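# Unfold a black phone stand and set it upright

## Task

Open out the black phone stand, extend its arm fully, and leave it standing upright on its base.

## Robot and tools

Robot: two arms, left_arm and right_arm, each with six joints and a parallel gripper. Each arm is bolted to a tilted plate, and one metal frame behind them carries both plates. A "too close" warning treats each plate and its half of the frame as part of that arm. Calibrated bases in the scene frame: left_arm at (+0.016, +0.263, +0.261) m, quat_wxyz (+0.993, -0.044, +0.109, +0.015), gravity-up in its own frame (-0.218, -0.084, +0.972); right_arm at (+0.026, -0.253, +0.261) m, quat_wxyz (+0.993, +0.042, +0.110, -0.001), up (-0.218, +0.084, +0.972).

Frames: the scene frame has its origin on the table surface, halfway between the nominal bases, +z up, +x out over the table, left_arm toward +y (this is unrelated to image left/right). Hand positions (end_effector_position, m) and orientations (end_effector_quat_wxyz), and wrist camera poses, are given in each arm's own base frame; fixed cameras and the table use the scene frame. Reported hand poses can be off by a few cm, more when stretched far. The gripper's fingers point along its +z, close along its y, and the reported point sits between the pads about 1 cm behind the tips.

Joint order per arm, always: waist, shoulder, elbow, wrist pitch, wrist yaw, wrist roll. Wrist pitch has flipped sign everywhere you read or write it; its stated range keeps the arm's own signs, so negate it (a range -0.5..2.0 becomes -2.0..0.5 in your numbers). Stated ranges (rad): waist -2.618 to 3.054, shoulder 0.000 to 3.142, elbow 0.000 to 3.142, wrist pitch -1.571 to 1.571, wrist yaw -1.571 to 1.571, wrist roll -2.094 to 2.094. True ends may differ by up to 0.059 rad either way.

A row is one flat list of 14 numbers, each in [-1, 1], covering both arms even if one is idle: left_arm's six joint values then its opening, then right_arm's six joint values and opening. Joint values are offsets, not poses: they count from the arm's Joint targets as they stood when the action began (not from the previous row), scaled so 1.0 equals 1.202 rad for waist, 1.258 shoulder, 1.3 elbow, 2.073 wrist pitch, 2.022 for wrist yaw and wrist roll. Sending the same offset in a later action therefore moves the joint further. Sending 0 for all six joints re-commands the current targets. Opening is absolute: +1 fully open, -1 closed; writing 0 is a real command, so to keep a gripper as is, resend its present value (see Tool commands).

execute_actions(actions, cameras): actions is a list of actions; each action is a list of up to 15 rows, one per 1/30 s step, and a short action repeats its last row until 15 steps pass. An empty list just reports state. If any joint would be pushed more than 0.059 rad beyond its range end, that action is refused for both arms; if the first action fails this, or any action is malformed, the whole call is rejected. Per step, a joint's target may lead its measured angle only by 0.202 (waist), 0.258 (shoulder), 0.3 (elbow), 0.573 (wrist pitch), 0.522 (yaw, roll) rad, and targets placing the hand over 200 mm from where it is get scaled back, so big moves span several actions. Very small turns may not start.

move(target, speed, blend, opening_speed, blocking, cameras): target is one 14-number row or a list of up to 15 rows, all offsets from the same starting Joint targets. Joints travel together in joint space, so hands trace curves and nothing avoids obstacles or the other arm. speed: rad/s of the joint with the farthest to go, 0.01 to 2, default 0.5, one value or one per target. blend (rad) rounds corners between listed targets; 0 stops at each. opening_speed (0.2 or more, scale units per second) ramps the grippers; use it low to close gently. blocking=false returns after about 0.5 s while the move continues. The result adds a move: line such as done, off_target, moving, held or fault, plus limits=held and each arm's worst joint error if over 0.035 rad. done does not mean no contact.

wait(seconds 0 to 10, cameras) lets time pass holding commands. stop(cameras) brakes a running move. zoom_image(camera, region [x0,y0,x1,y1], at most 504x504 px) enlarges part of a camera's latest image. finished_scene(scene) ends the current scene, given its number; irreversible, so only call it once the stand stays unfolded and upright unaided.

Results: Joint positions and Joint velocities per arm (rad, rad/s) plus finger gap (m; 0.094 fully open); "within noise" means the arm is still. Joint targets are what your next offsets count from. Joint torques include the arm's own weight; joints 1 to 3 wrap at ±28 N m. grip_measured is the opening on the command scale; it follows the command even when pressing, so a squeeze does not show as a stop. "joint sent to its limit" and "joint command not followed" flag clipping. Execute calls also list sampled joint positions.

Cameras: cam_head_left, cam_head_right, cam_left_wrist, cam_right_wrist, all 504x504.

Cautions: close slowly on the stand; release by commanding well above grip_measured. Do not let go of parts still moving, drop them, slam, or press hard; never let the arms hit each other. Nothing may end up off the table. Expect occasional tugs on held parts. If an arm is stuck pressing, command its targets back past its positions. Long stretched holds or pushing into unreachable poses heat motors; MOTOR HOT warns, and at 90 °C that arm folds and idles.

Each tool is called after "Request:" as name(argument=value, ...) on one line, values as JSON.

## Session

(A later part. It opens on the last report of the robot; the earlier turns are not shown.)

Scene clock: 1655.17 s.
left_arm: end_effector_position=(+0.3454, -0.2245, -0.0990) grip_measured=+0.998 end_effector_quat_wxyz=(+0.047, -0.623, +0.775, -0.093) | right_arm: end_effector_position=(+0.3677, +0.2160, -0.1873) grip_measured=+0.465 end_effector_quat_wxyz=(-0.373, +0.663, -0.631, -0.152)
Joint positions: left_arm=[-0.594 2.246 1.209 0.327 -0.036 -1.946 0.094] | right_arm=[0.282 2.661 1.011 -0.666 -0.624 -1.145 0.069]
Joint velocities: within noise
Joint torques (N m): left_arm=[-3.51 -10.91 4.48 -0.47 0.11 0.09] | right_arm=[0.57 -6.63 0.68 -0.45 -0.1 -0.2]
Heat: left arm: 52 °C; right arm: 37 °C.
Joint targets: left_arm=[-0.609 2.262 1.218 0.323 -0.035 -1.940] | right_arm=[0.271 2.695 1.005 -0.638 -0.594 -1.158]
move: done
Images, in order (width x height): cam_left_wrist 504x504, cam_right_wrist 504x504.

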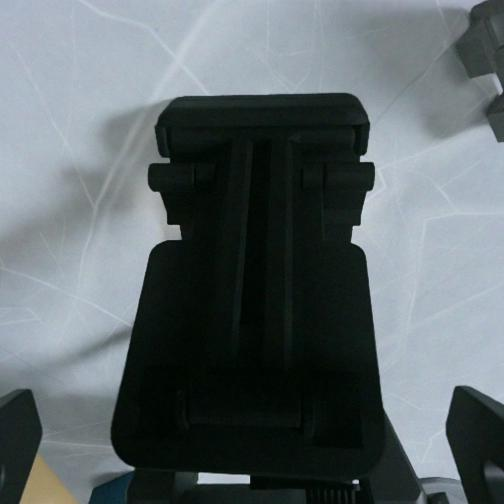

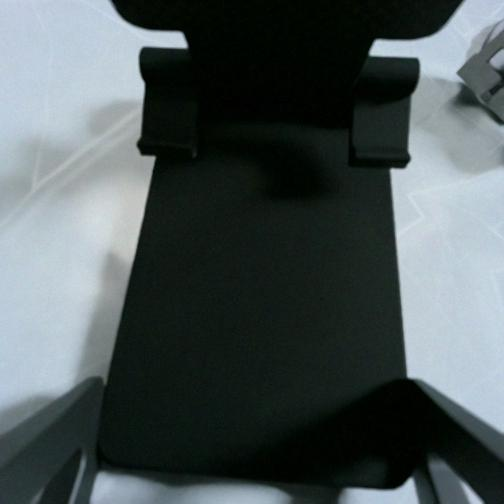

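Request:
move(target=[[-0.0015,0.0534,0.0095,-0.028,0,0.0,1, 0,0,0,0,0,0,0.05],[-0.0015,0.0534,0.0095,-0.028,0,0.0,0, 0,0,0,0,0,0,0.05]], speed=0.2, cameras=["cam_left_wrist","cam_right_wrist"])

Scene clock: 1663.50 s.
left_arm: end_effector_position=(+0.3497, -0.2271, -0.1183) grip_measured=+0.308 end_effector_quat_wxyz=(+0.050, -0.622, +0.775, -0.097) | right_arm: end_effector_position=(+0.3677, +0.2159, -0.1873) grip_measured=+0.465 end_effector_quat_wxyz=(-0.373, +0.664, -0.630, -0.152)
Joint positions: left_arm=[-0.594 2.309 1.218 0.264 -0.037 -1.943 0.061] | right_arm=[0.282 2.661 1.011 -0.665 -0.624 -1.148 0.069]
Joint velocities: within noise
Joint torques (N m): left_arm=[-3.7 -10.81 4.78 -0.36 0.09 0.08] | right_arm=[0.72 -6.46 0.68 -0.48 -0.07 -0.16]
Heat: left arm: 51 °C; right arm: 37 °C.
Joint targets: left_arm=[-0.611 2.330 1.230 0.265 -0.035 -1.940] | right_arm=[0.271 2.695 1.005 -0.638 -0.594 -1.159]
move: done
Images, in order (width x height): cam_left_wrist 504x504, cam_right_wrist 504x504.

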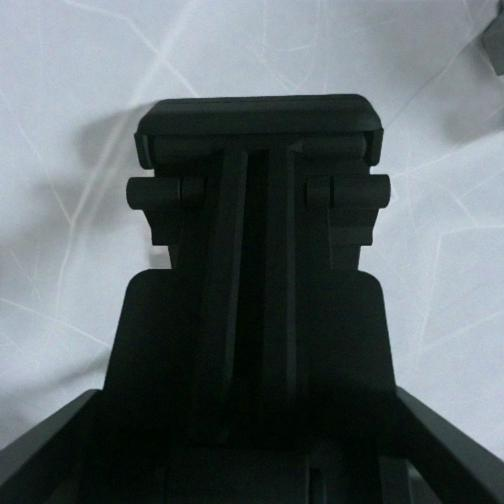

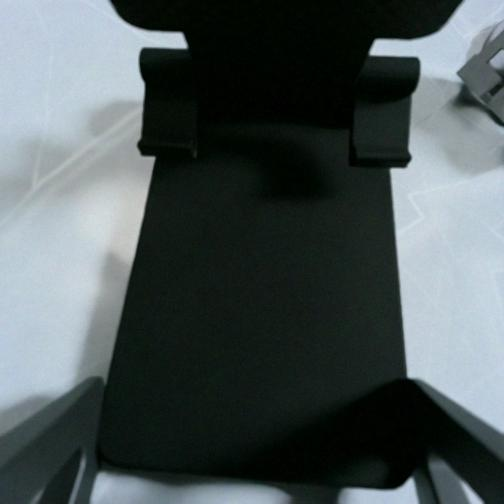

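Request:
move(target=[[-0.0192,-0.045,0.0105,0.0287,-0.002,0.0,-0.05, -0.008,0.01,0,0,0.05,0,0.05]], speed=0.15, cameras=["cam_left_wrist","cam_right_wrist"])

Scene clock: 1676.70 s.
left_arm: end_effector_position=(+0.3484, -0.2293, -0.1169) grip_measured=+0.309 end_effector_quat_wxyz=(+0.056, -0.618, +0.779, -0.092) | right_arm: end_effector_position=(+0.3683, +0.2151, -0.1879) grip_measured=+0.465 end_effector_quat_wxyz=(-0.372, +0.664, -0.631, -0.149)
Joint positions: left_arm=[-0.608 2.309 1.228 0.282 -0.054 -1.944 0.061] | right_arm=[0.282 2.661 1.011 -0.665 -0.618 -1.148 0.069]
Joint velocities: within noise
Joint torques (N m): left_arm=[-4.71 -16.09 4.89 0.07 0.23 0.05] | right_arm=[-0.12 -5.74 0.66 -0.47 1.04 -0.15]
Heat: left arm: 50 °C; right arm: 37 °C.
Joint targets: left_arm=[-0.634 2.273 1.244 0.324 -0.039 -1.940] | right_arm=[0.262 2.707 1.005 -0.638 -0.493 -1.159]
move: off_target (left_arm, right_arm); left_arm: the wrist pitch is farthest, 0.043 rad from its target; right_arm: the wrist yaw is farthest, 0.125 rad from its target
Images, in order (width x height): cam_left_wrist 504x504, cam_right_wrist 504x504.

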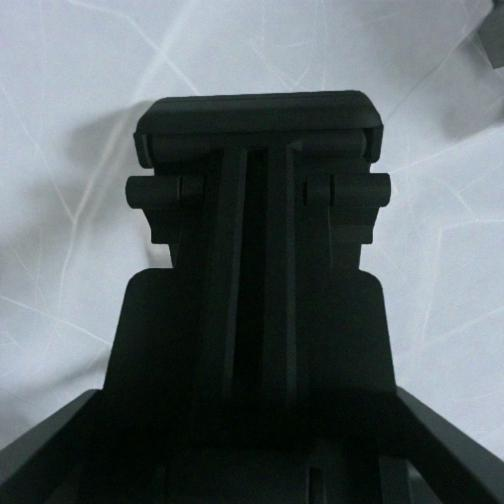

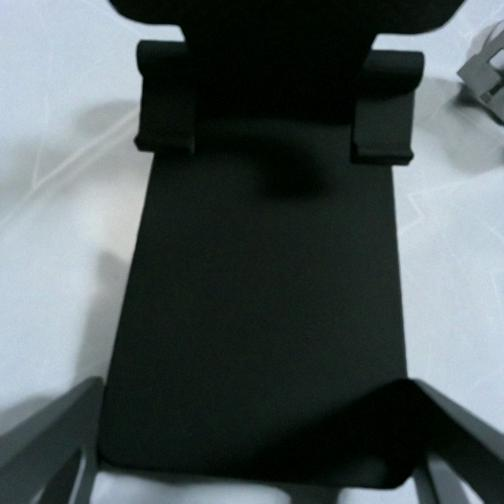

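Request:
move(target=[[-0.0192,-0.04,0.0105,0.0287,-0.002,0.0,-0.1, 0,0.01,0,0,0.04,0,-0.05]], speed=0.15, cameras=["cam_left_wrist","cam_right_wrist"])

Scene clock: 1684.97 s.
left_arm: end_effector_position=(+0.3475, -0.2329, -0.1125) grip_measured=+0.309 end_effector_quat_wxyz=(+0.065, -0.617, +0.779, -0.089) | right_arm: end_effector_position=(+0.3717, +0.2142, -0.1872) grip_measured=+0.465 end_effector_quat_wxyz=(-0.376, +0.665, -0.630, -0.140)
Joint positions: left_arm=[-0.625 2.301 1.237 0.301 -0.076 -1.957 0.061] | right_arm=[0.282 2.661 1.01 -0.68 -0.606 -1.15 0.069]
Joint velocities: within noise
Joint torques (N m): left_arm=[-5.22 -20 5.15 0.48 0.38 0.21] | right_arm=[-0.08 -4.83 0.8 -0.32 1.86 -0.13]
Heat: left arm: 53 °C; right arm: 37 °C.
Joint targets: left_arm=[-0.657 2.222 1.257 0.384 -0.043 -1.940] | right_arm=[0.261 2.720 1.006 -0.638 -0.413 -1.159]
move: off_target (left_arm, right_arm); left_arm: the wrist pitch is farthest, 0.083 rad from its target; right_arm: the wrist yaw is farthest, 0.193 rad from its target
Images, in order (width x height): cam_left_wrist 504x504, cam_right_wrist 504x504.

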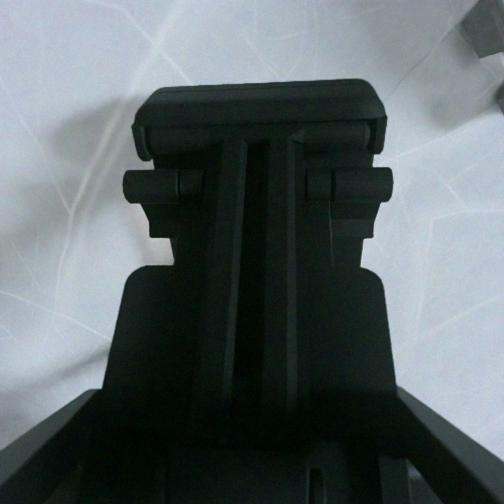

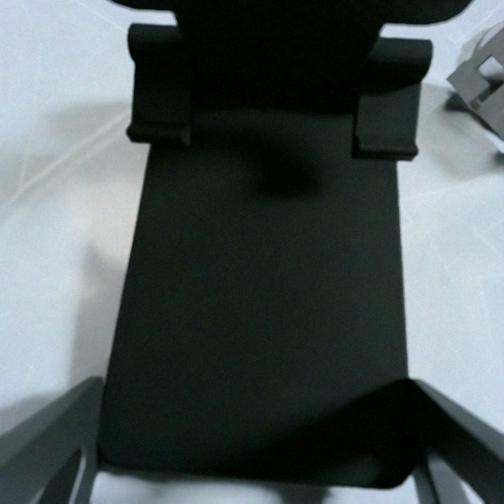

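Request:
move(target=[[0.03,0.08,-0.018,-0.05,0.004,0.0,0, 0.008,-0.02,0,-0.01,-0.09,0,0.05],[0.03,0.08,-0.018,-0.05,0.004,0.0,1, 0.008,-0.02,0,-0.01,-0.09,0,0.05]], speed=0.3, cameras=["cam_left_wrist","cam_right_wrist"])

Scene clock: 1704.40 s.
left_arm: end_effector_position=(+0.3473, -0.2373, -0.1151) grip_measured=+0.998 end_effector_quat_wxyz=(+0.050, -0.614, +0.782, -0.097) | right_arm: end_effector_position=(+0.3710, +0.2159, -0.1856) grip_measured=+0.466 end_effector_quat_wxyz=(-0.379, +0.665, -0.627, -0.145)
Joint positions: left_arm=[-0.619 2.309 1.237 0.283 -0.04 -1.946 0.094] | right_arm=[0.281 2.661 1.01 -0.683 -0.621 -1.15 0.069]
Joint velocities: within noise
Joint torques (N m): left_arm=[-2.61 -11.55 3.4 -0.43 0.11 0.07] | right_arm=[0.85 -6.46 0.73 -0.52 -0.13 -0.16]
Heat: left arm: 54 °C; right arm: 36 °C.
Joint targets: left_arm=[-0.621 2.323 1.234 0.280 -0.035 -1.940] | right_arm=[0.271 2.695 1.006 -0.658 -0.595 -1.159]
move: done; target 2's new numbers were sent with left_arm's wrist yaw 0.037 rad from that target
Images, in order (width x height): cam_left_wrist 504x504, cam_right_wrist 504x504.

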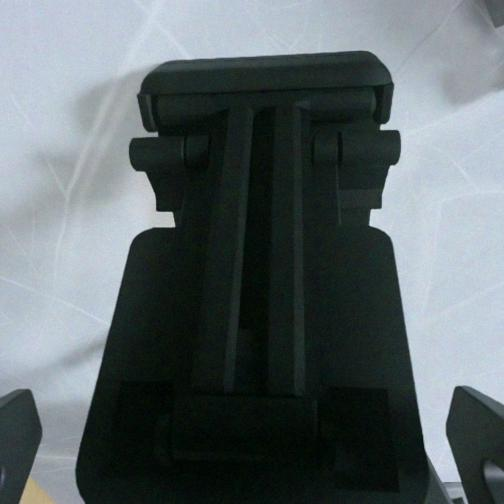

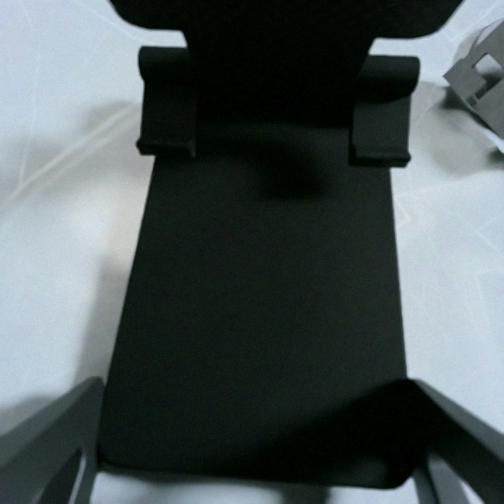

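Request:
move(target=[[0,-0.12,0,0,0,0.0,1, 0,0,0,0,0,0,0.05],[0.26,-0.24,0,0,0.2,0.95,1, 0,0,0,0,0,0,0.05]], speed=[0.4,1.0], blend=[0.05,0], cameras=["cam_left_wrist"])

Request:
move(target=[[0.2205,0.15,0.04,0.01,0.1979,0.899,1, 0,0,0,0,0,0,0.05],[0.2205,0.40,0.04,0.01,0.1979,0.899,1, 0,0,0,0,0,0,0.05]], speed=[1.0,0.5], blend=[0.05,0], cameras=["cam_left_wrist","cam_right_wrist"])

Scene clock: 1730.30 s.
left_arm: end_effector_position=(+0.4228, -0.2006, +0.0055) grip_measured=+0.998 end_effector_quat_wxyz=(+0.203, +0.177, +0.940, -0.209) | right_arm: end_effector_position=(+0.3710, +0.2159, -0.1856) grip_measured=+0.466 end_effector_quat_wxyz=(-0.379, +0.665, -0.627, -0.145)
Joint positions: left_arm=[-0.313 2.051 1.237 0.274 0.354 -0.028 0.094] | right_arm=[0.281 2.661 1.01 -0.683 -0.621 -1.15 0.069]
Joint velocities: within noise
Joint torques (N m): left_arm=[-1.28 -15.19 4.55 -0.76 0.43 0.08] | right_arm=[0.69 -6.49 0.73 -0.48 -0.09 -0.09]
Heat: left arm: 53 °C; right arm: 36 °C.
Joint targets: left_arm=[-0.308 2.022 1.234 0.280 0.369 -0.019] | right_arm=[0.271 2.695 1.006 -0.658 -0.595 -1.159]
move: done
Images, in order (width x height): cam_left_wrist 504x504.

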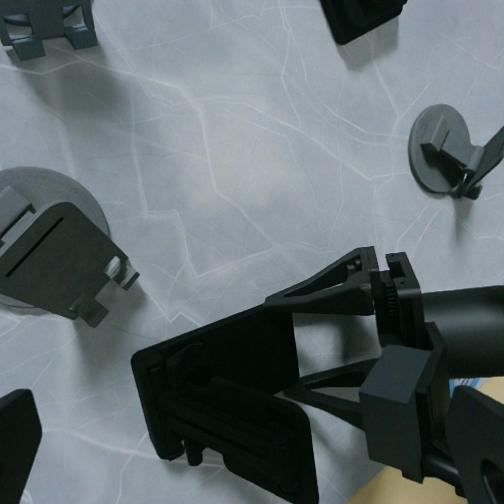

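Scene clock: 1733.27 s.
left_arm: end_effector_position=(+0.3744, -0.1381, -0.1380) grip_measured=+0.998 end_effector_quat_wxyz=(+0.294, +0.746, +0.556, -0.217) | right_arm: end_effector_position=(+0.3710, +0.2159, -0.1856) grip_measured=+0.466 end_effector_quat_wxyz=(-0.379, +0.665, -0.627, -0.145)
Joint positions: left_arm=[-0.048 2.512 1.279 0.29 0.747 1.794 0.094] | right_arm=[0.281 2.661 1.01 -0.683 -0.621 -1.15 0.069]
Joint velocities: within noise
Joint torques (N m): left_arm=[-0.84 -11.55 2.73 0.2 0.58 0.04] | right_arm=[0.85 -6.52 0.7 -0.51 -0.12 -0.11]
Heat: left arm: 53 °C; right arm: 36 °C.
Joint targets: left_arm=[-0.043 2.525 1.286 0.301 0.769 1.799] | right_arm=[0.271 2.695 1.006 -0.658 -0.595 -1.159]
move: done
Images, in order (width x height): cam_left_wrist 504x504, cam_right_wrist 504x504.

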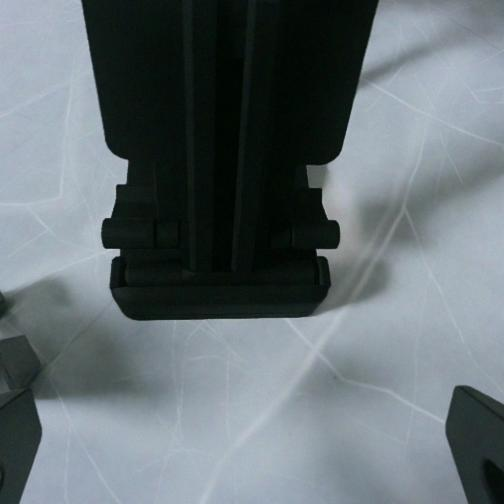

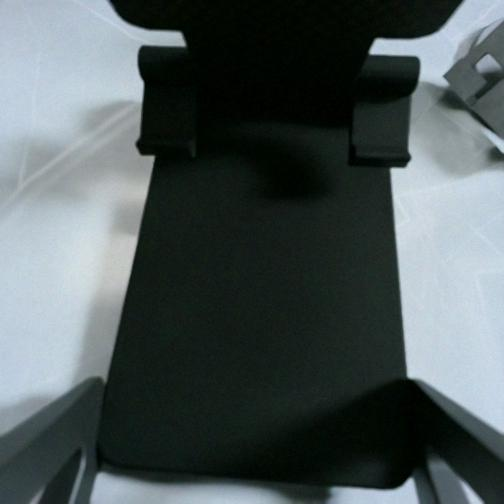

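Request:
move(target=[[-0.066,0.074,0.0341,-0.0587,-0.0012,-0.0484,1, 0,0,0,0,0,0,0.05]], speed=0.3, cameras=["cam_left_wrist"])

Scene clock: 1745.57 s.
left_arm: end_effector_position=(+0.3790, -0.1662, -0.1611) grip_measured=+0.998 end_effector_quat_wxyz=(+0.296, +0.748, +0.553, -0.219) | right_arm: end_effector_position=(+0.3710, +0.2159, -0.1856) grip_measured=+0.466 end_effector_quat_wxyz=(-0.379, +0.665, -0.627, -0.145)
Joint positions: left_arm=[-0.119 2.596 1.32 0.186 0.748 1.707 0.094] | right_arm=[0.281 2.661 1.01 -0.683 -0.621 -1.15 0.069]
Joint velocities: within noise
Joint torques (N m): left_arm=[-1.51 -10.97 2.88 -0.07 0.63 -0.05] | right_arm=[0.72 -6.57 0.69 -0.54 -0.12 -0.12]
Heat: left arm: 53 °C; right arm: 37 °C.
Joint targets: left_arm=[-0.123 2.618 1.330 0.179 0.767 1.701] | right_arm=[0.271 2.695 1.006 -0.658 -0.595 -1.159]
move: done
Images, in order (width x height): cam_left_wrist 504x504.

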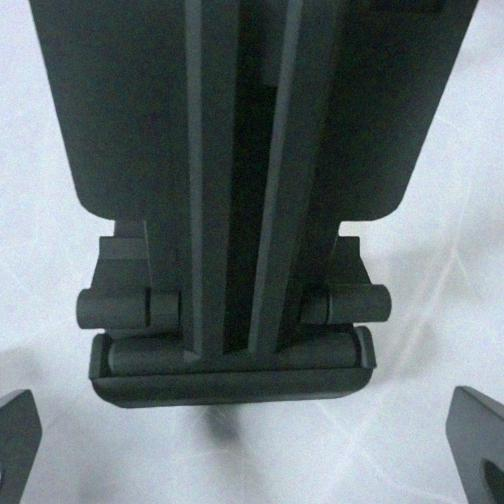

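Request:
move(target=[[-0.0438,0.0492,0.0258,-0.0392,-0.0008,-0.0322,1, 0,0,0,0,0,0,0.05]], speed=0.2, cameras=["cam_left_wrist"])

Scene clock: 1750.87 s.
left_arm: end_effector_position=(+0.3826, -0.1865, -0.1769) grip_measured=+0.998 end_effector_quat_wxyz=(+0.301, +0.748, +0.550, -0.219) | right_arm: end_effector_position=(+0.3710, +0.2159, -0.1856) grip_measured=+0.466 end_effector_quat_wxyz=(-0.379, +0.665, -0.627, -0.145)
Joint positions: left_arm=[-0.167 2.656 1.352 0.105 0.748 1.642 0.094] | right_arm=[0.281 2.661 1.01 -0.683 -0.621 -1.15 0.069]
Joint velocities: within noise
Joint torques (N m): left_arm=[-2.15 -10.8 3.04 -0.27 0.58 -0.09] | right_arm=[0.83 -6.41 0.73 -0.59 -0.13 -0.13]
Heat: left arm: 53 °C; right arm: 37 °C.
Joint targets: left_arm=[-0.175 2.680 1.364 0.098 0.765 1.636] | right_arm=[0.271 2.695 1.006 -0.658 -0.595 -1.159]
move: done
Images, in order (width x height): cam_left_wrist 504x504.

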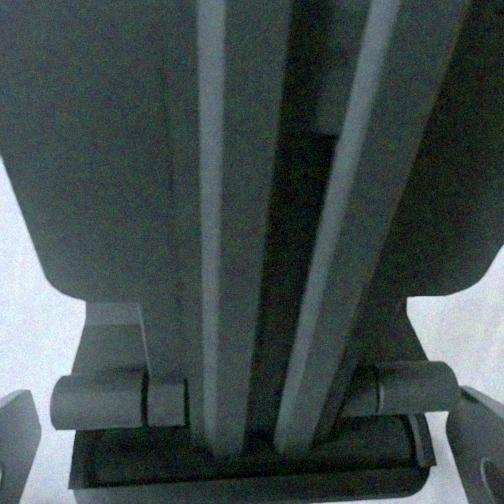

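Request:
move(target=[[0,0.002,-0.014,0,0,0,1, 0,0,0,0,0,0,0.05],[0,0.002,-0.014,0,0,0,0.25, 0,0,0,0,0,0,0.05]], speed=0.2, cameras=["cam_left_wrist","cam_right_wrist"])

Scene clock: 1756.53 s.
left_arm: end_effector_position=(+0.3820, -0.1865, -0.1775) grip_measured=+0.494 end_effector_quat_wxyz=(+0.301, +0.748, +0.550, -0.219) | right_arm: end_effector_position=(+0.3713, +0.2151, -0.1859) grip_measured=+0.466 end_effector_quat_wxyz=(-0.378, +0.662, -0.631, -0.146)
Joint positions: left_arm=[-0.167 2.657 1.35 0.102 0.748 1.641 0.07] | right_arm=[0.279 2.661 1.01 -0.682 -0.618 -1.142 0.069]
Joint velocities: within noise
Joint torques (N m): left_arm=[-2.41 -10.73 1.69 -0.18 0.58 -0.07] | right_arm=[0.87 -6.57 0.69 -0.55 -0.16 -0.21]
Heat: left arm: 52 °C; right arm: 36 °C.
Joint targets: left_arm=[-0.175 2.682 1.346 0.098 0.765 1.636] | right_arm=[0.271 2.695 1.006 -0.658 -0.594 -1.158]
move: done
Images, in order (width x height): cam_left_wrist 504x504, cam_right_wrist 504x504.

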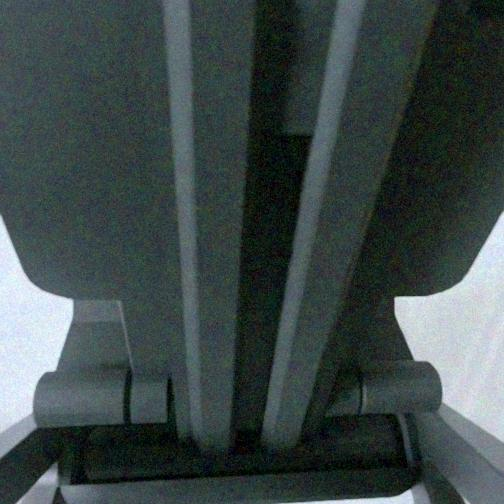

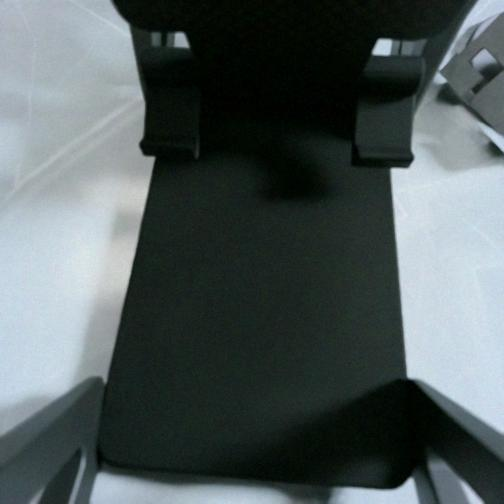

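Request:
move(target=[[0,0,0,0,0,0,0.25, 0,0,0,0,0,0,1],[0,0,0,0,0,0,0.25, -0.0757,-0.4134,-0.2123,0.1245,-0.0054,0.0089,1]], speed=0.4, cameras=["cam_left_wrist","cam_right_wrist","cam_head_right"])

Scene clock: 1772.50 s.
left_arm: end_effector_position=(+0.3822, -0.1865, -0.1775) grip_measured=+0.493 end_effector_quat_wxyz=(+0.301, +0.747, +0.550, -0.219) | right_arm: end_effector_position=(+0.3495, +0.1682, -0.0911) grip_measured=+0.997 end_effector_quat_wxyz=(-0.357, +0.631, -0.676, -0.132)
Joint positions: left_arm=[-0.167 2.657 1.35 0.101 0.748 1.641 0.07] | right_arm=[0.186 2.198 0.742 -0.426 -0.593 -1.146 0.094]
Joint velocities: within noise
Joint torques (N m): left_arm=[-2.33 -10.85 1.54 -0.17 0.58 -0.06] | right_arm=[0.73 -9.76 1.11 -0.41 -0.55 0.02]
Heat: left arm: 52 °C; right arm: 37 °C.
Joint targets: left_arm=[-0.175 2.682 1.346 0.098 0.765 1.636] | right_arm=[0.180 2.175 0.729 -0.400 -0.605 -1.141]
move: done
Images, in order (width x height): cam_head_right 504x504, cam_left_wrist 504x504, cam_right_wrist 504x504.

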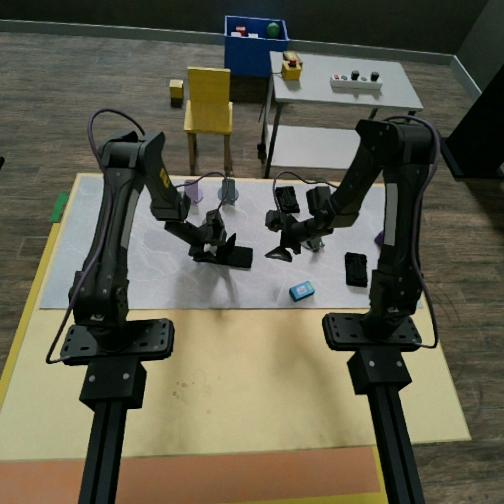

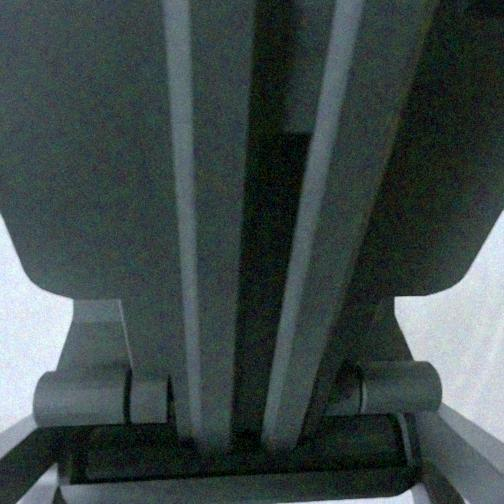

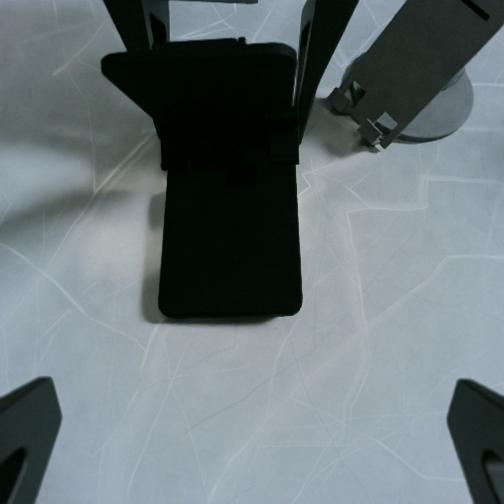

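Request:
move(target=[[0,0,0,0,0,0,0.25, 0.2271,-0.0278,0.11,0.0444,0.089,0.1167,1]], speed=0.4, cameras=["cam_right_wrist","cam_left_wrist"])

Scene clock: 1803.93 s.
left_arm: end_effector_position=(+0.3822, -0.1865, -0.1775) grip_measured=+0.493 end_effector_quat_wxyz=(+0.301, +0.747, +0.550, -0.219) | right_arm: end_effector_position=(+0.3461, +0.2498, -0.0769) grip_measured=+0.997 end_effector_quat_wxyz=(-0.325, +0.637, -0.687, -0.130)
Joint positions: left_arm=[-0.167 2.657 1.35 0.101 0.748 1.641 0.07] | right_arm=[0.451 2.168 0.86 -0.332 -0.422 -0.913 0.094]
Joint velocities: within noise
Joint torques (N m): left_arm=[-2.22 -10.81 1.72 -0.16 0.58 -0.05] | right_arm=[1.74 -10.81 4.62 -0.62 -0.37 0.04]
Heat: left arm: 52 °C; right arm: 44 °C.
Joint targets: left_arm=[-0.175 2.682 1.346 0.098 0.765 1.636] | right_arm=[0.453 2.140 0.873 -0.308 -0.425 -0.904]
move: done
Images, in order (width x height): cam_left_wrist 504x504, cam_right_wrist 504x504.

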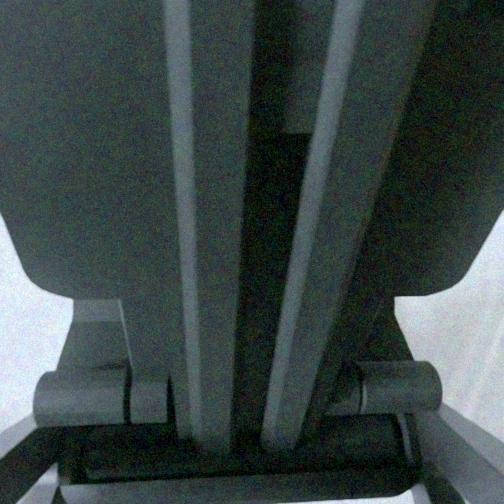

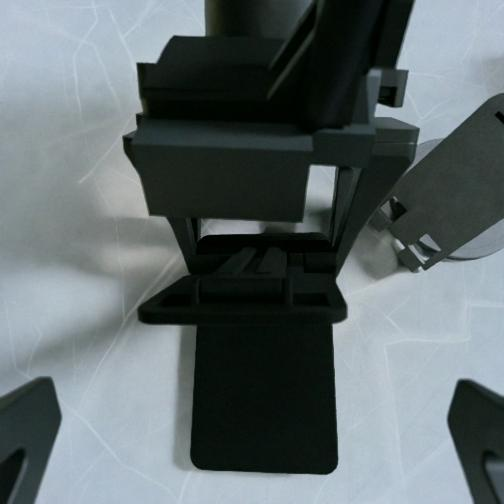

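Request:
move(target=[[0,0,0,0,0,0,0.25, 0.0449,0.1419,0.0727,-0.0429,0.0149,0.0228,1]], speed=0.3, cameras=["cam_right_wrist","cam_left_wrist"])

Scene clock: 1814.93 s.
left_arm: end_effector_position=(+0.3822, -0.1865, -0.1775) grip_measured=+0.493 end_effector_quat_wxyz=(+0.301, +0.747, +0.550, -0.219) | right_arm: end_effector_position=(+0.3561, +0.2718, -0.1003) grip_measured=+0.997 end_effector_quat_wxyz=(-0.325, +0.635, -0.689, -0.129)
Joint positions: left_arm=[-0.167 2.657 1.35 0.101 0.748 1.641 0.07] | right_arm=[0.497 2.29 0.947 -0.384 -0.393 -0.866 0.094]
Joint velocities: within noise
Joint torques (N m): left_arm=[-2.39 -10.91 1.69 -0.19 0.58 -0.03] | right_arm=[2.45 -7.06 5.07 -0.96 -0.37 0.03]
Heat: left arm: 52 °C; right arm: 45 °C.
Joint targets: left_arm=[-0.175 2.682 1.346 0.098 0.765 1.636] | right_arm=[0.507 2.318 0.967 -0.397 -0.395 -0.859]
move: done
Images, in order (width x height): cam_left_wrist 504x504, cam_right_wrist 504x504.

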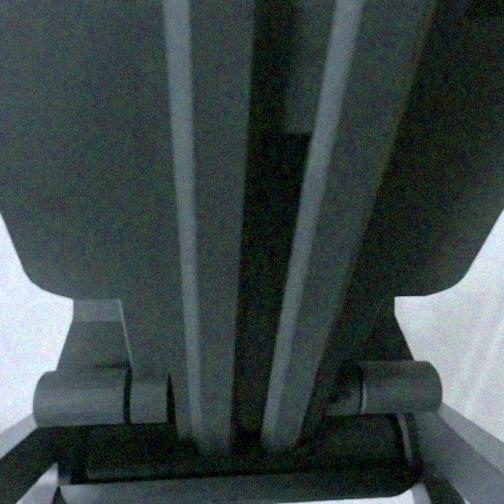

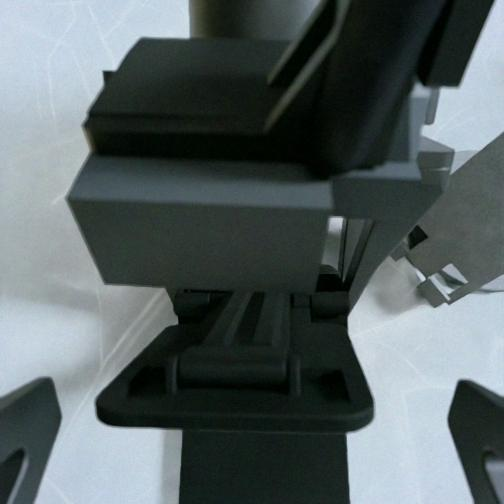

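Request:
move(target=[[0,0,0,0,0,0,0.25, 0.0067,0.0612,0.0177,-0.0251,0.001,0.009,1]], speed=0.2, cameras=["cam_right_wrist","cam_left_wrist"])

Scene clock: 1823.17 s.
left_arm: end_effector_position=(+0.3822, -0.1865, -0.1775) grip_measured=+0.493 end_effector_quat_wxyz=(+0.301, +0.747, +0.550, -0.219) | right_arm: end_effector_position=(+0.3576, +0.2755, -0.1192) grip_measured=+0.997 end_effector_quat_wxyz=(+0.324, -0.631, +0.693, +0.131)
Joint positions: left_arm=[-0.167 2.657 1.35 0.101 0.748 1.641 0.07] | right_arm=[0.503 2.365 0.972 -0.436 -0.39 -0.848 0.094]
Joint velocities: within noise
Joint torques (N m): left_arm=[-2.36 -10.82 1.81 -0.2 0.57 -0.04] | right_arm=[2.86 -7.09 4.63 -1 -0.35 0.07]
Heat: left arm: 52 °C; right arm: 42 °C.
Joint targets: left_arm=[-0.175 2.682 1.346 0.098 0.765 1.636] | right_arm=[0.515 2.395 0.990 -0.449 -0.393 -0.840]
move: done
Images, in order (width x height): cam_left_wrist 504x504, cam_right_wrist 504x504.

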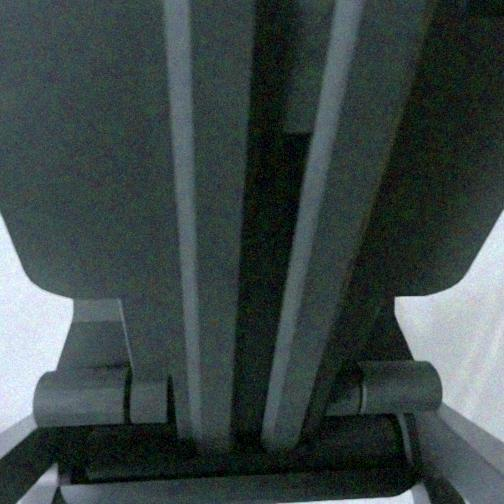

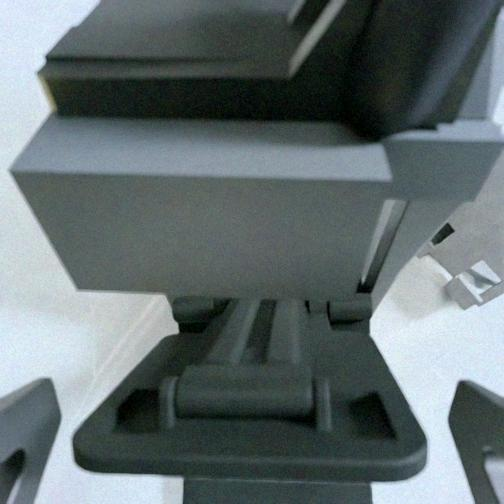

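Request:
move(target=[[0,0,0,0,0,0,0.25, 0,0,0,0,0,0,-0.05]], opening_speed=0.6, cameras=["cam_right_wrist","cam_left_wrist"])

Scene clock: 1827.90 s.
left_arm: end_effector_position=(+0.3826, -0.1864, -0.1775) grip_measured=+0.493 end_effector_quat_wxyz=(+0.300, +0.746, +0.552, -0.219) | right_arm: end_effector_position=(+0.3575, +0.2758, -0.1191) grip_measured=+0.332 end_effector_quat_wxyz=(+0.324, -0.631, +0.693, +0.131)
Joint positions: left_arm=[-0.167 2.657 1.35 0.1 0.747 1.635 0.07] | right_arm=[0.504 2.365 0.972 -0.437 -0.39 -0.848 0.063]
Joint velocities: within noise
Joint torques (N m): left_arm=[-2.35 -10.82 1.73 -0.17 0.64 0.03] | right_arm=[2.61 -7.23 4.63 -0.98 -0.33 0.05]
Heat: left arm: 52 °C; right arm: 42 °C.
Joint targets: left_arm=[-0.175 2.682 1.346 0.098 0.765 1.636] | right_arm=[0.515 2.395 0.990 -0.449 -0.394 -0.840]
move: done
Images, in order (width x height): cam_left_wrist 504x504, cam_right_wrist 504x504.

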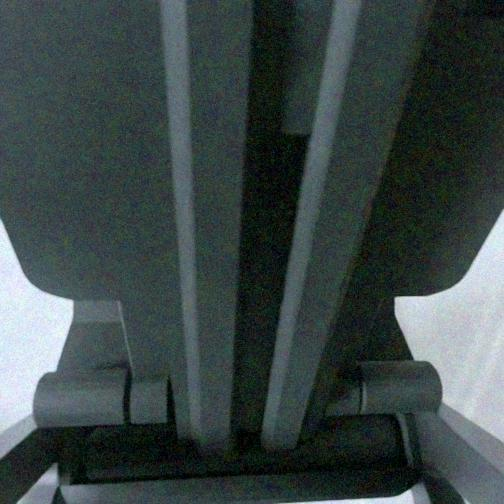

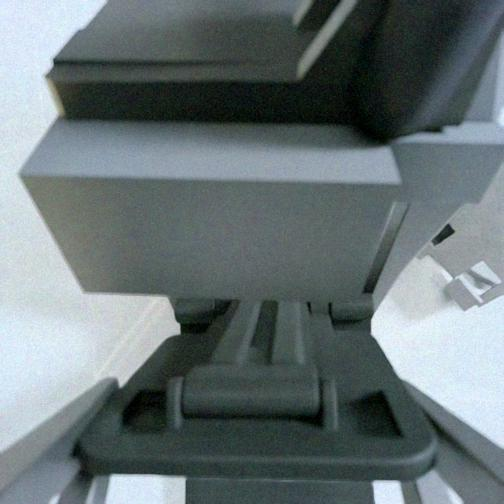

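Request:
move(target=[[0,0.01,0,0,-0.05,0,0.2, -0.0055,-0.059,-0.031,0.018,-0.002,0,-0.1]], speed=0.15, cameras=["cam_right_wrist","cam_left_wrist"])

Scene clock: 1836.13 s.
left_arm: end_effector_position=(+0.3821, -0.1869, -0.1794) grip_measured=+0.493 end_effector_quat_wxyz=(+0.295, +0.749, +0.554, -0.215) | right_arm: end_effector_position=(+0.3566, +0.2741, -0.1191) grip_measured=+0.332 end_effector_quat_wxyz=(+0.323, -0.630, +0.694, +0.129)
Joint positions: left_arm=[-0.174 2.657 1.35 0.1 0.731 1.632 0.07] | right_arm=[0.504 2.361 0.966 -0.437 -0.384 -0.848 0.063]
Joint velocities: within noise
Joint torques (N m): left_arm=[-1.63 -9.74 1.57 -0.12 -0.24 0.06] | right_arm=[2.09 -12.31 1.69 -0.63 -0.47 0.04]
Heat: left arm: 52 °C; right arm: 42 °C.
Joint targets: left_arm=[-0.175 2.695 1.346 0.098 0.664 1.636] | right_arm=[0.508 2.321 0.950 -0.412 -0.397 -0.840]
move: off_target (left_arm, right_arm); left_arm: the wrist yaw is farthest, 0.067 rad from its target; right_arm: the shoulder is farthest, 0.040 rad from its target
Images, in order (width x height): cam_left_wrist 504x504, cam_right_wrist 504x504.

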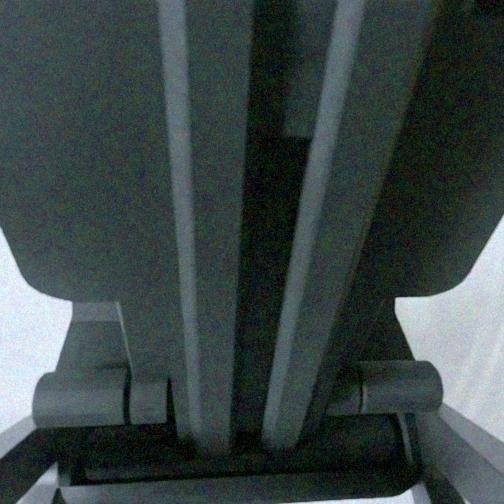

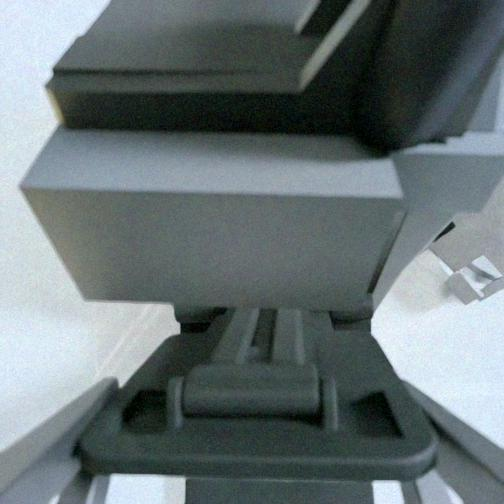

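Request:
move(target=[[0,0.01,0,0,-0.05,0,0.15, -0.0055,-0.06,-0.031,0.018,-0.002,0,-0.15]], speed=0.15, cameras=["cam_right_wrist","cam_left_wrist"])

Scene clock: 1840.47 s.
left_arm: end_effector_position=(+0.3756, -0.1931, -0.1814) grip_measured=+0.492 end_effector_quat_wxyz=(+0.282, +0.753, +0.553, -0.219) | right_arm: end_effector_position=(+0.3476, +0.2622, -0.1167) grip_measured=+0.325 end_effector_quat_wxyz=(+0.303, -0.627, +0.708, +0.116)
Joint positions: left_arm=[-0.196 2.657 1.35 0.114 0.718 1.622 0.07] | right_arm=[0.504 2.314 0.924 -0.394 -0.347 -0.842 0.062]
Joint velocities: within noise
Joint torques (N m): left_arm=[0.16 -8.64 1.84 -0.33 -1.19 0.18] | right_arm=[1.58 -14.04 1.81 -0.55 -0.95 0.02]
Heat: left arm: 51 °C; right arm: 44 °C.
Joint targets: left_arm=[-0.175 2.707 1.346 0.098 0.563 1.636] | right_arm=[0.502 2.245 0.909 -0.375 -0.402 -0.840]
move: off_target (left_arm, right_arm); left_arm: the wrist yaw is farthest, 0.155 rad from its target; right_arm: the shoulder is farthest, 0.068 rad from its target
Images, in order (width x height): cam_left_wrist 504x504, cam_right_wrist 504x504.

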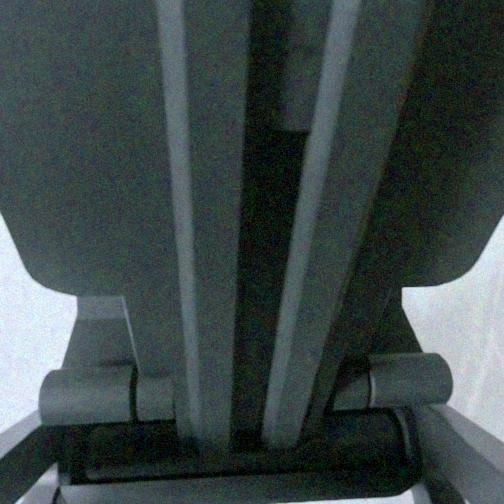

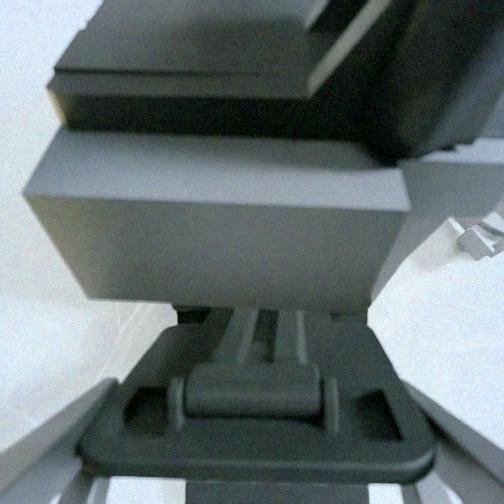

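Request:
move(target=[[0.03,0.01,0,0,-0.06,0,0.1, 0.0,-0.07,-0.01,0.02,-0.02,0,-0.2]], speed=0.15, cameras=["cam_right_wrist","cam_left_wrist"])

Scene clock: 1849.70 s.
left_arm: end_effector_position=(+0.3766, -0.1862, -0.1842) grip_measured=+0.492 end_effector_quat_wxyz=(+0.273, +0.750, +0.564, -0.213) | right_arm: end_effector_position=(+0.3433, +0.2618, -0.0963) grip_measured=+0.325 end_effector_quat_wxyz=(+0.301, -0.628, +0.707, +0.122)
Joint positions: left_arm=[-0.186 2.657 1.35 0.122 0.695 1.614 0.07] | right_arm=[0.504 2.232 0.905 -0.326 -0.358 -0.842 0.062]
Joint velocities: within noise
Joint torques (N m): left_arm=[2.4 -7.46 1.77 -0.41 -2.21 0.25] | right_arm=[1.58 -14.56 2.69 -0.86 -1.34 -0.02]
Heat: left arm: 50 °C; right arm: 47 °C.
Joint targets: left_arm=[-0.139 2.720 1.346 0.098 0.442 1.636] | right_arm=[0.502 2.157 0.896 -0.333 -0.442 -0.840]
move: off_target (left_arm, right_arm); left_arm: the wrist yaw is farthest, 0.254 rad from its target; right_arm: the wrist yaw is farthest, 0.085 rad from its target
Images, in order (width x height): cam_left_wrist 504x504, cam_right_wrist 504x504.

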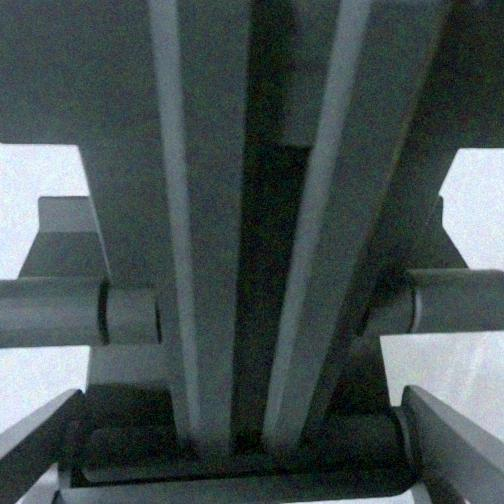

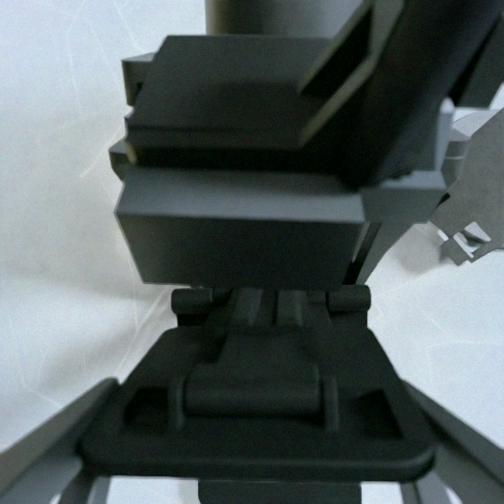

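Request:
move(target=[[0.0,0.0,0,0,0.0,0,0.1, 0.0,-0.075,-0.03,0.02,0.0,0,-0.2]], speed=0.15, cameras=["cam_right_wrist","cam_left_wrist"])

Scene clock: 1854.63 s.
left_arm: end_effector_position=(+0.3768, -0.1856, -0.1843) grip_measured=+0.492 end_effector_quat_wxyz=(+0.272, +0.749, +0.565, -0.213) | right_arm: end_effector_position=(+0.3366, +0.2581, -0.0749) grip_measured=+0.322 end_effector_quat_wxyz=(+0.303, -0.627, +0.707, +0.121)
Joint positions: left_arm=[-0.185 2.657 1.35 0.123 0.695 1.613 0.07] | right_arm=[0.504 2.138 0.864 -0.277 -0.358 -0.841 0.062]
Joint velocities: within noise
Joint torques (N m): left_arm=[2.45 -7.65 1.87 -0.35 -2.22 0.25] | right_arm=[1.51 -14.22 3.23 -0.92 -1.32 -0.01]
Heat: left arm: 50 °C; right arm: 49 °C.
Joint targets: left_arm=[-0.139 2.720 1.346 0.098 0.442 1.636] | right_arm=[0.502 2.063 0.858 -0.292 -0.442 -0.840]
move: off_target (left_arm, right_arm); left_arm: the wrist yaw is farthest, 0.253 rad from its target; right_arm: the wrist yaw is farthest, 0.084 rad from its target
Images, in order (width x height): cam_left_wrist 504x504, cam_right_wrist 504x504.

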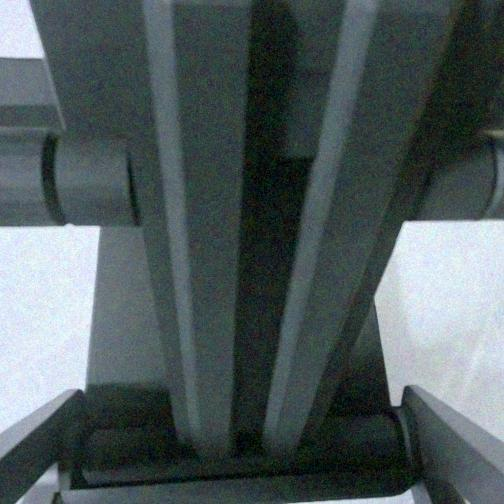

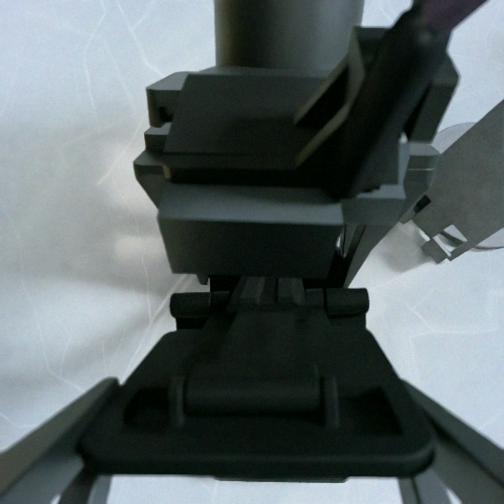

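Request:
move(target=[[0.0,0.0,0,0,0.0,0,0.1, 0.0,-0.07,-0.03,0.018,0.0,0,-0.2]], speed=0.15, cameras=["cam_right_wrist","cam_left_wrist"])

Scene clock: 1858.63 s.
left_arm: end_effector_position=(+0.3761, -0.1853, -0.1843) grip_measured=+0.492 end_effector_quat_wxyz=(+0.272, +0.750, +0.564, -0.214) | right_arm: end_effector_position=(+0.3302, +0.2523, -0.0613) grip_measured=+0.319 end_effector_quat_wxyz=(+0.303, -0.626, +0.709, +0.116)
Joint positions: left_arm=[-0.185 2.657 1.35 0.127 0.695 1.618 0.07] | right_arm=[0.504 2.067 0.825 -0.246 -0.346 -0.84 0.062]
Joint velocities: within noise
Joint torques (N m): left_arm=[2.43 -7.69 1.88 -0.41 -2.19 0.19] | right_arm=[1.35 -15.2 3.49 -0.89 -1.42 -0.04]
Heat: left arm: 49 °C; right arm: 49 °C.
Joint targets: left_arm=[-0.139 2.720 1.346 0.098 0.442 1.636] | right_arm=[0.502 1.975 0.818 -0.255 -0.442 -0.840]
move: off_target (left_arm, right_arm); left_arm: the wrist yaw is farthest, 0.253 rad from its target; right_arm: the wrist yaw is farthest, 0.096 rad from its target
Images, in order (width x height): cam_left_wrist 504x504, cam_right_wrist 504x504.

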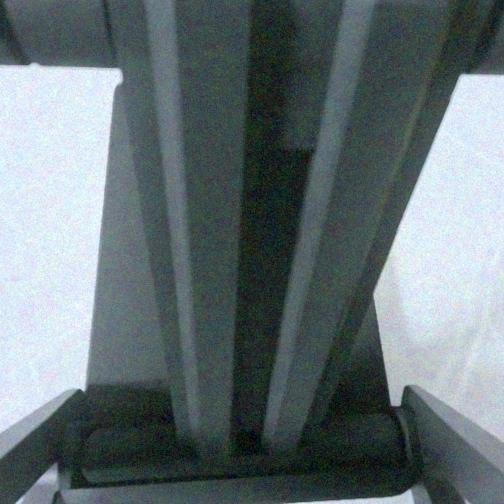

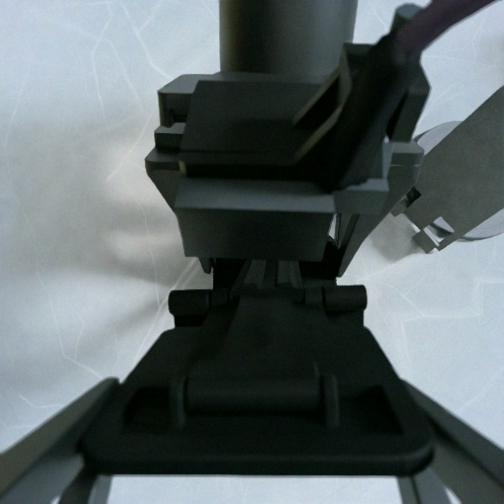

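Request:
move(target=[[0.0,0.0,0,0,0.0,0,0.1, 0.0,-0.03,-0.0,0.0,0.0,0,-0.2]], speed=0.15, cameras=["cam_right_wrist","cam_left_wrist"])

Scene clock: 1862.03 s.
left_arm: end_effector_position=(+0.3743, -0.1880, -0.1820) grip_measured=+0.492 end_effector_quat_wxyz=(+0.277, +0.747, +0.561, -0.223) | right_arm: end_effector_position=(+0.3294, +0.2508, -0.0564) grip_measured=+0.318 end_effector_quat_wxyz=(+0.303, -0.626, +0.710, +0.113)
Joint positions: left_arm=[-0.185 2.657 1.35 0.132 0.717 1.619 0.07] | right_arm=[0.504 2.044 0.821 -0.228 -0.34 -0.84 0.062]
Joint velocities: within noise
Joint torques (N m): left_arm=[2.29 -7.31 1.62 -0.45 -2.4 0.17] | right_arm=[1.44 -16.27 3.86 -1.09 -1.51 -0.01]
Heat: left arm: 49 °C; right arm: 50 °C.
Joint targets: left_arm=[-0.139 2.720 1.346 0.098 0.442 1.636] | right_arm=[0.502 1.937 0.819 -0.255 -0.442 -0.840]
move: off_target (left_arm, right_arm); left_arm: the wrist yaw is farthest, 0.275 rad from its target; right_arm: the shoulder is farthest, 0.107 rad from its target
Images, in order (width x height): cam_left_wrist 504x504, cam_right_wrist 504x504.

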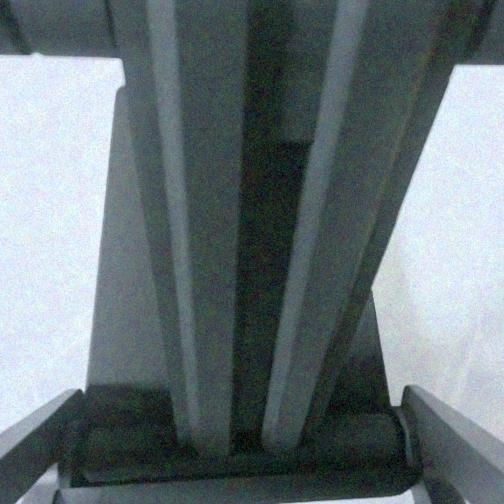

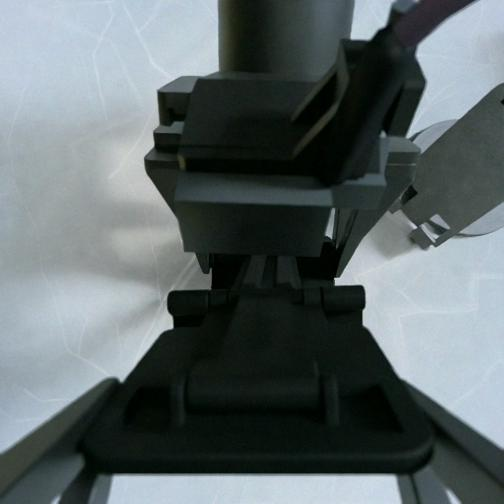

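Request:
move(target=[[-0.02,-0.01,0,0,0.14,0,0.2, 0,0.066,0,0,0.02,0,-0.1],[-0.02,-0.01,0,0,0.14,0,0.2, 0,0.066,0,0,0.02,0,1]], speed=0.25, cameras=["cam_right_wrist","cam_left_wrist"])

Scene clock: 1885.47 s.
left_arm: end_effector_position=(+0.3735, -0.1897, -0.1822) grip_measured=+0.492 end_effector_quat_wxyz=(+0.293, +0.741, +0.557, -0.236) | right_arm: end_effector_position=(+0.3273, +0.2572, -0.0526) grip_measured=+0.997 end_effector_quat_wxyz=(+0.311, -0.628, +0.701, +0.130)
Joint positions: left_arm=[-0.175 2.673 1.35 0.113 0.761 1.623 0.07] | right_arm=[0.504 2.044 0.82 -0.241 -0.38 -0.84 0.094]
Joint velocities: within noise
Joint torques (N m): left_arm=[-0.61 -9.8 1.62 -0.27 0.09 0.19] | right_arm=[1.47 -9.98 3.84 -0.94 -0.56 -0.06]
Heat: left arm: 47 °C; right arm: 56 °C.
Joint targets: left_arm=[-0.163 2.707 1.346 0.098 0.725 1.636] | right_arm=[0.502 2.020 0.818 -0.255 -0.401 -0.840]
move: off_target (left_arm); target 2's new numbers were sent with right_arm's wrist yaw 0.055 rad from that target; left_arm: the wrist yaw is farthest, 0.036 rad from its target
Images, in order (width x height): cam_left_wrist 504x504, cam_right_wrist 504x504.

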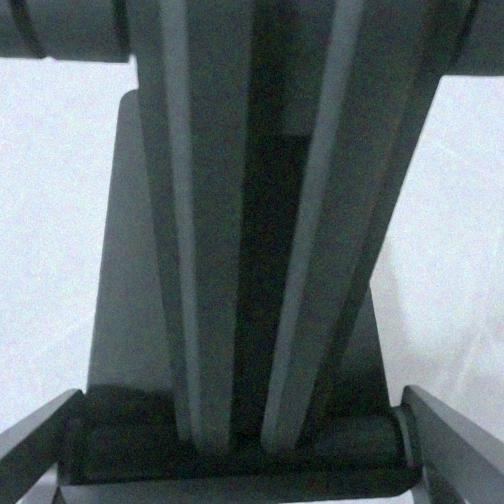

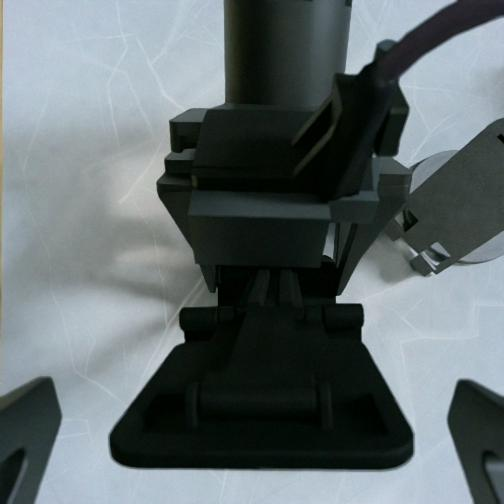

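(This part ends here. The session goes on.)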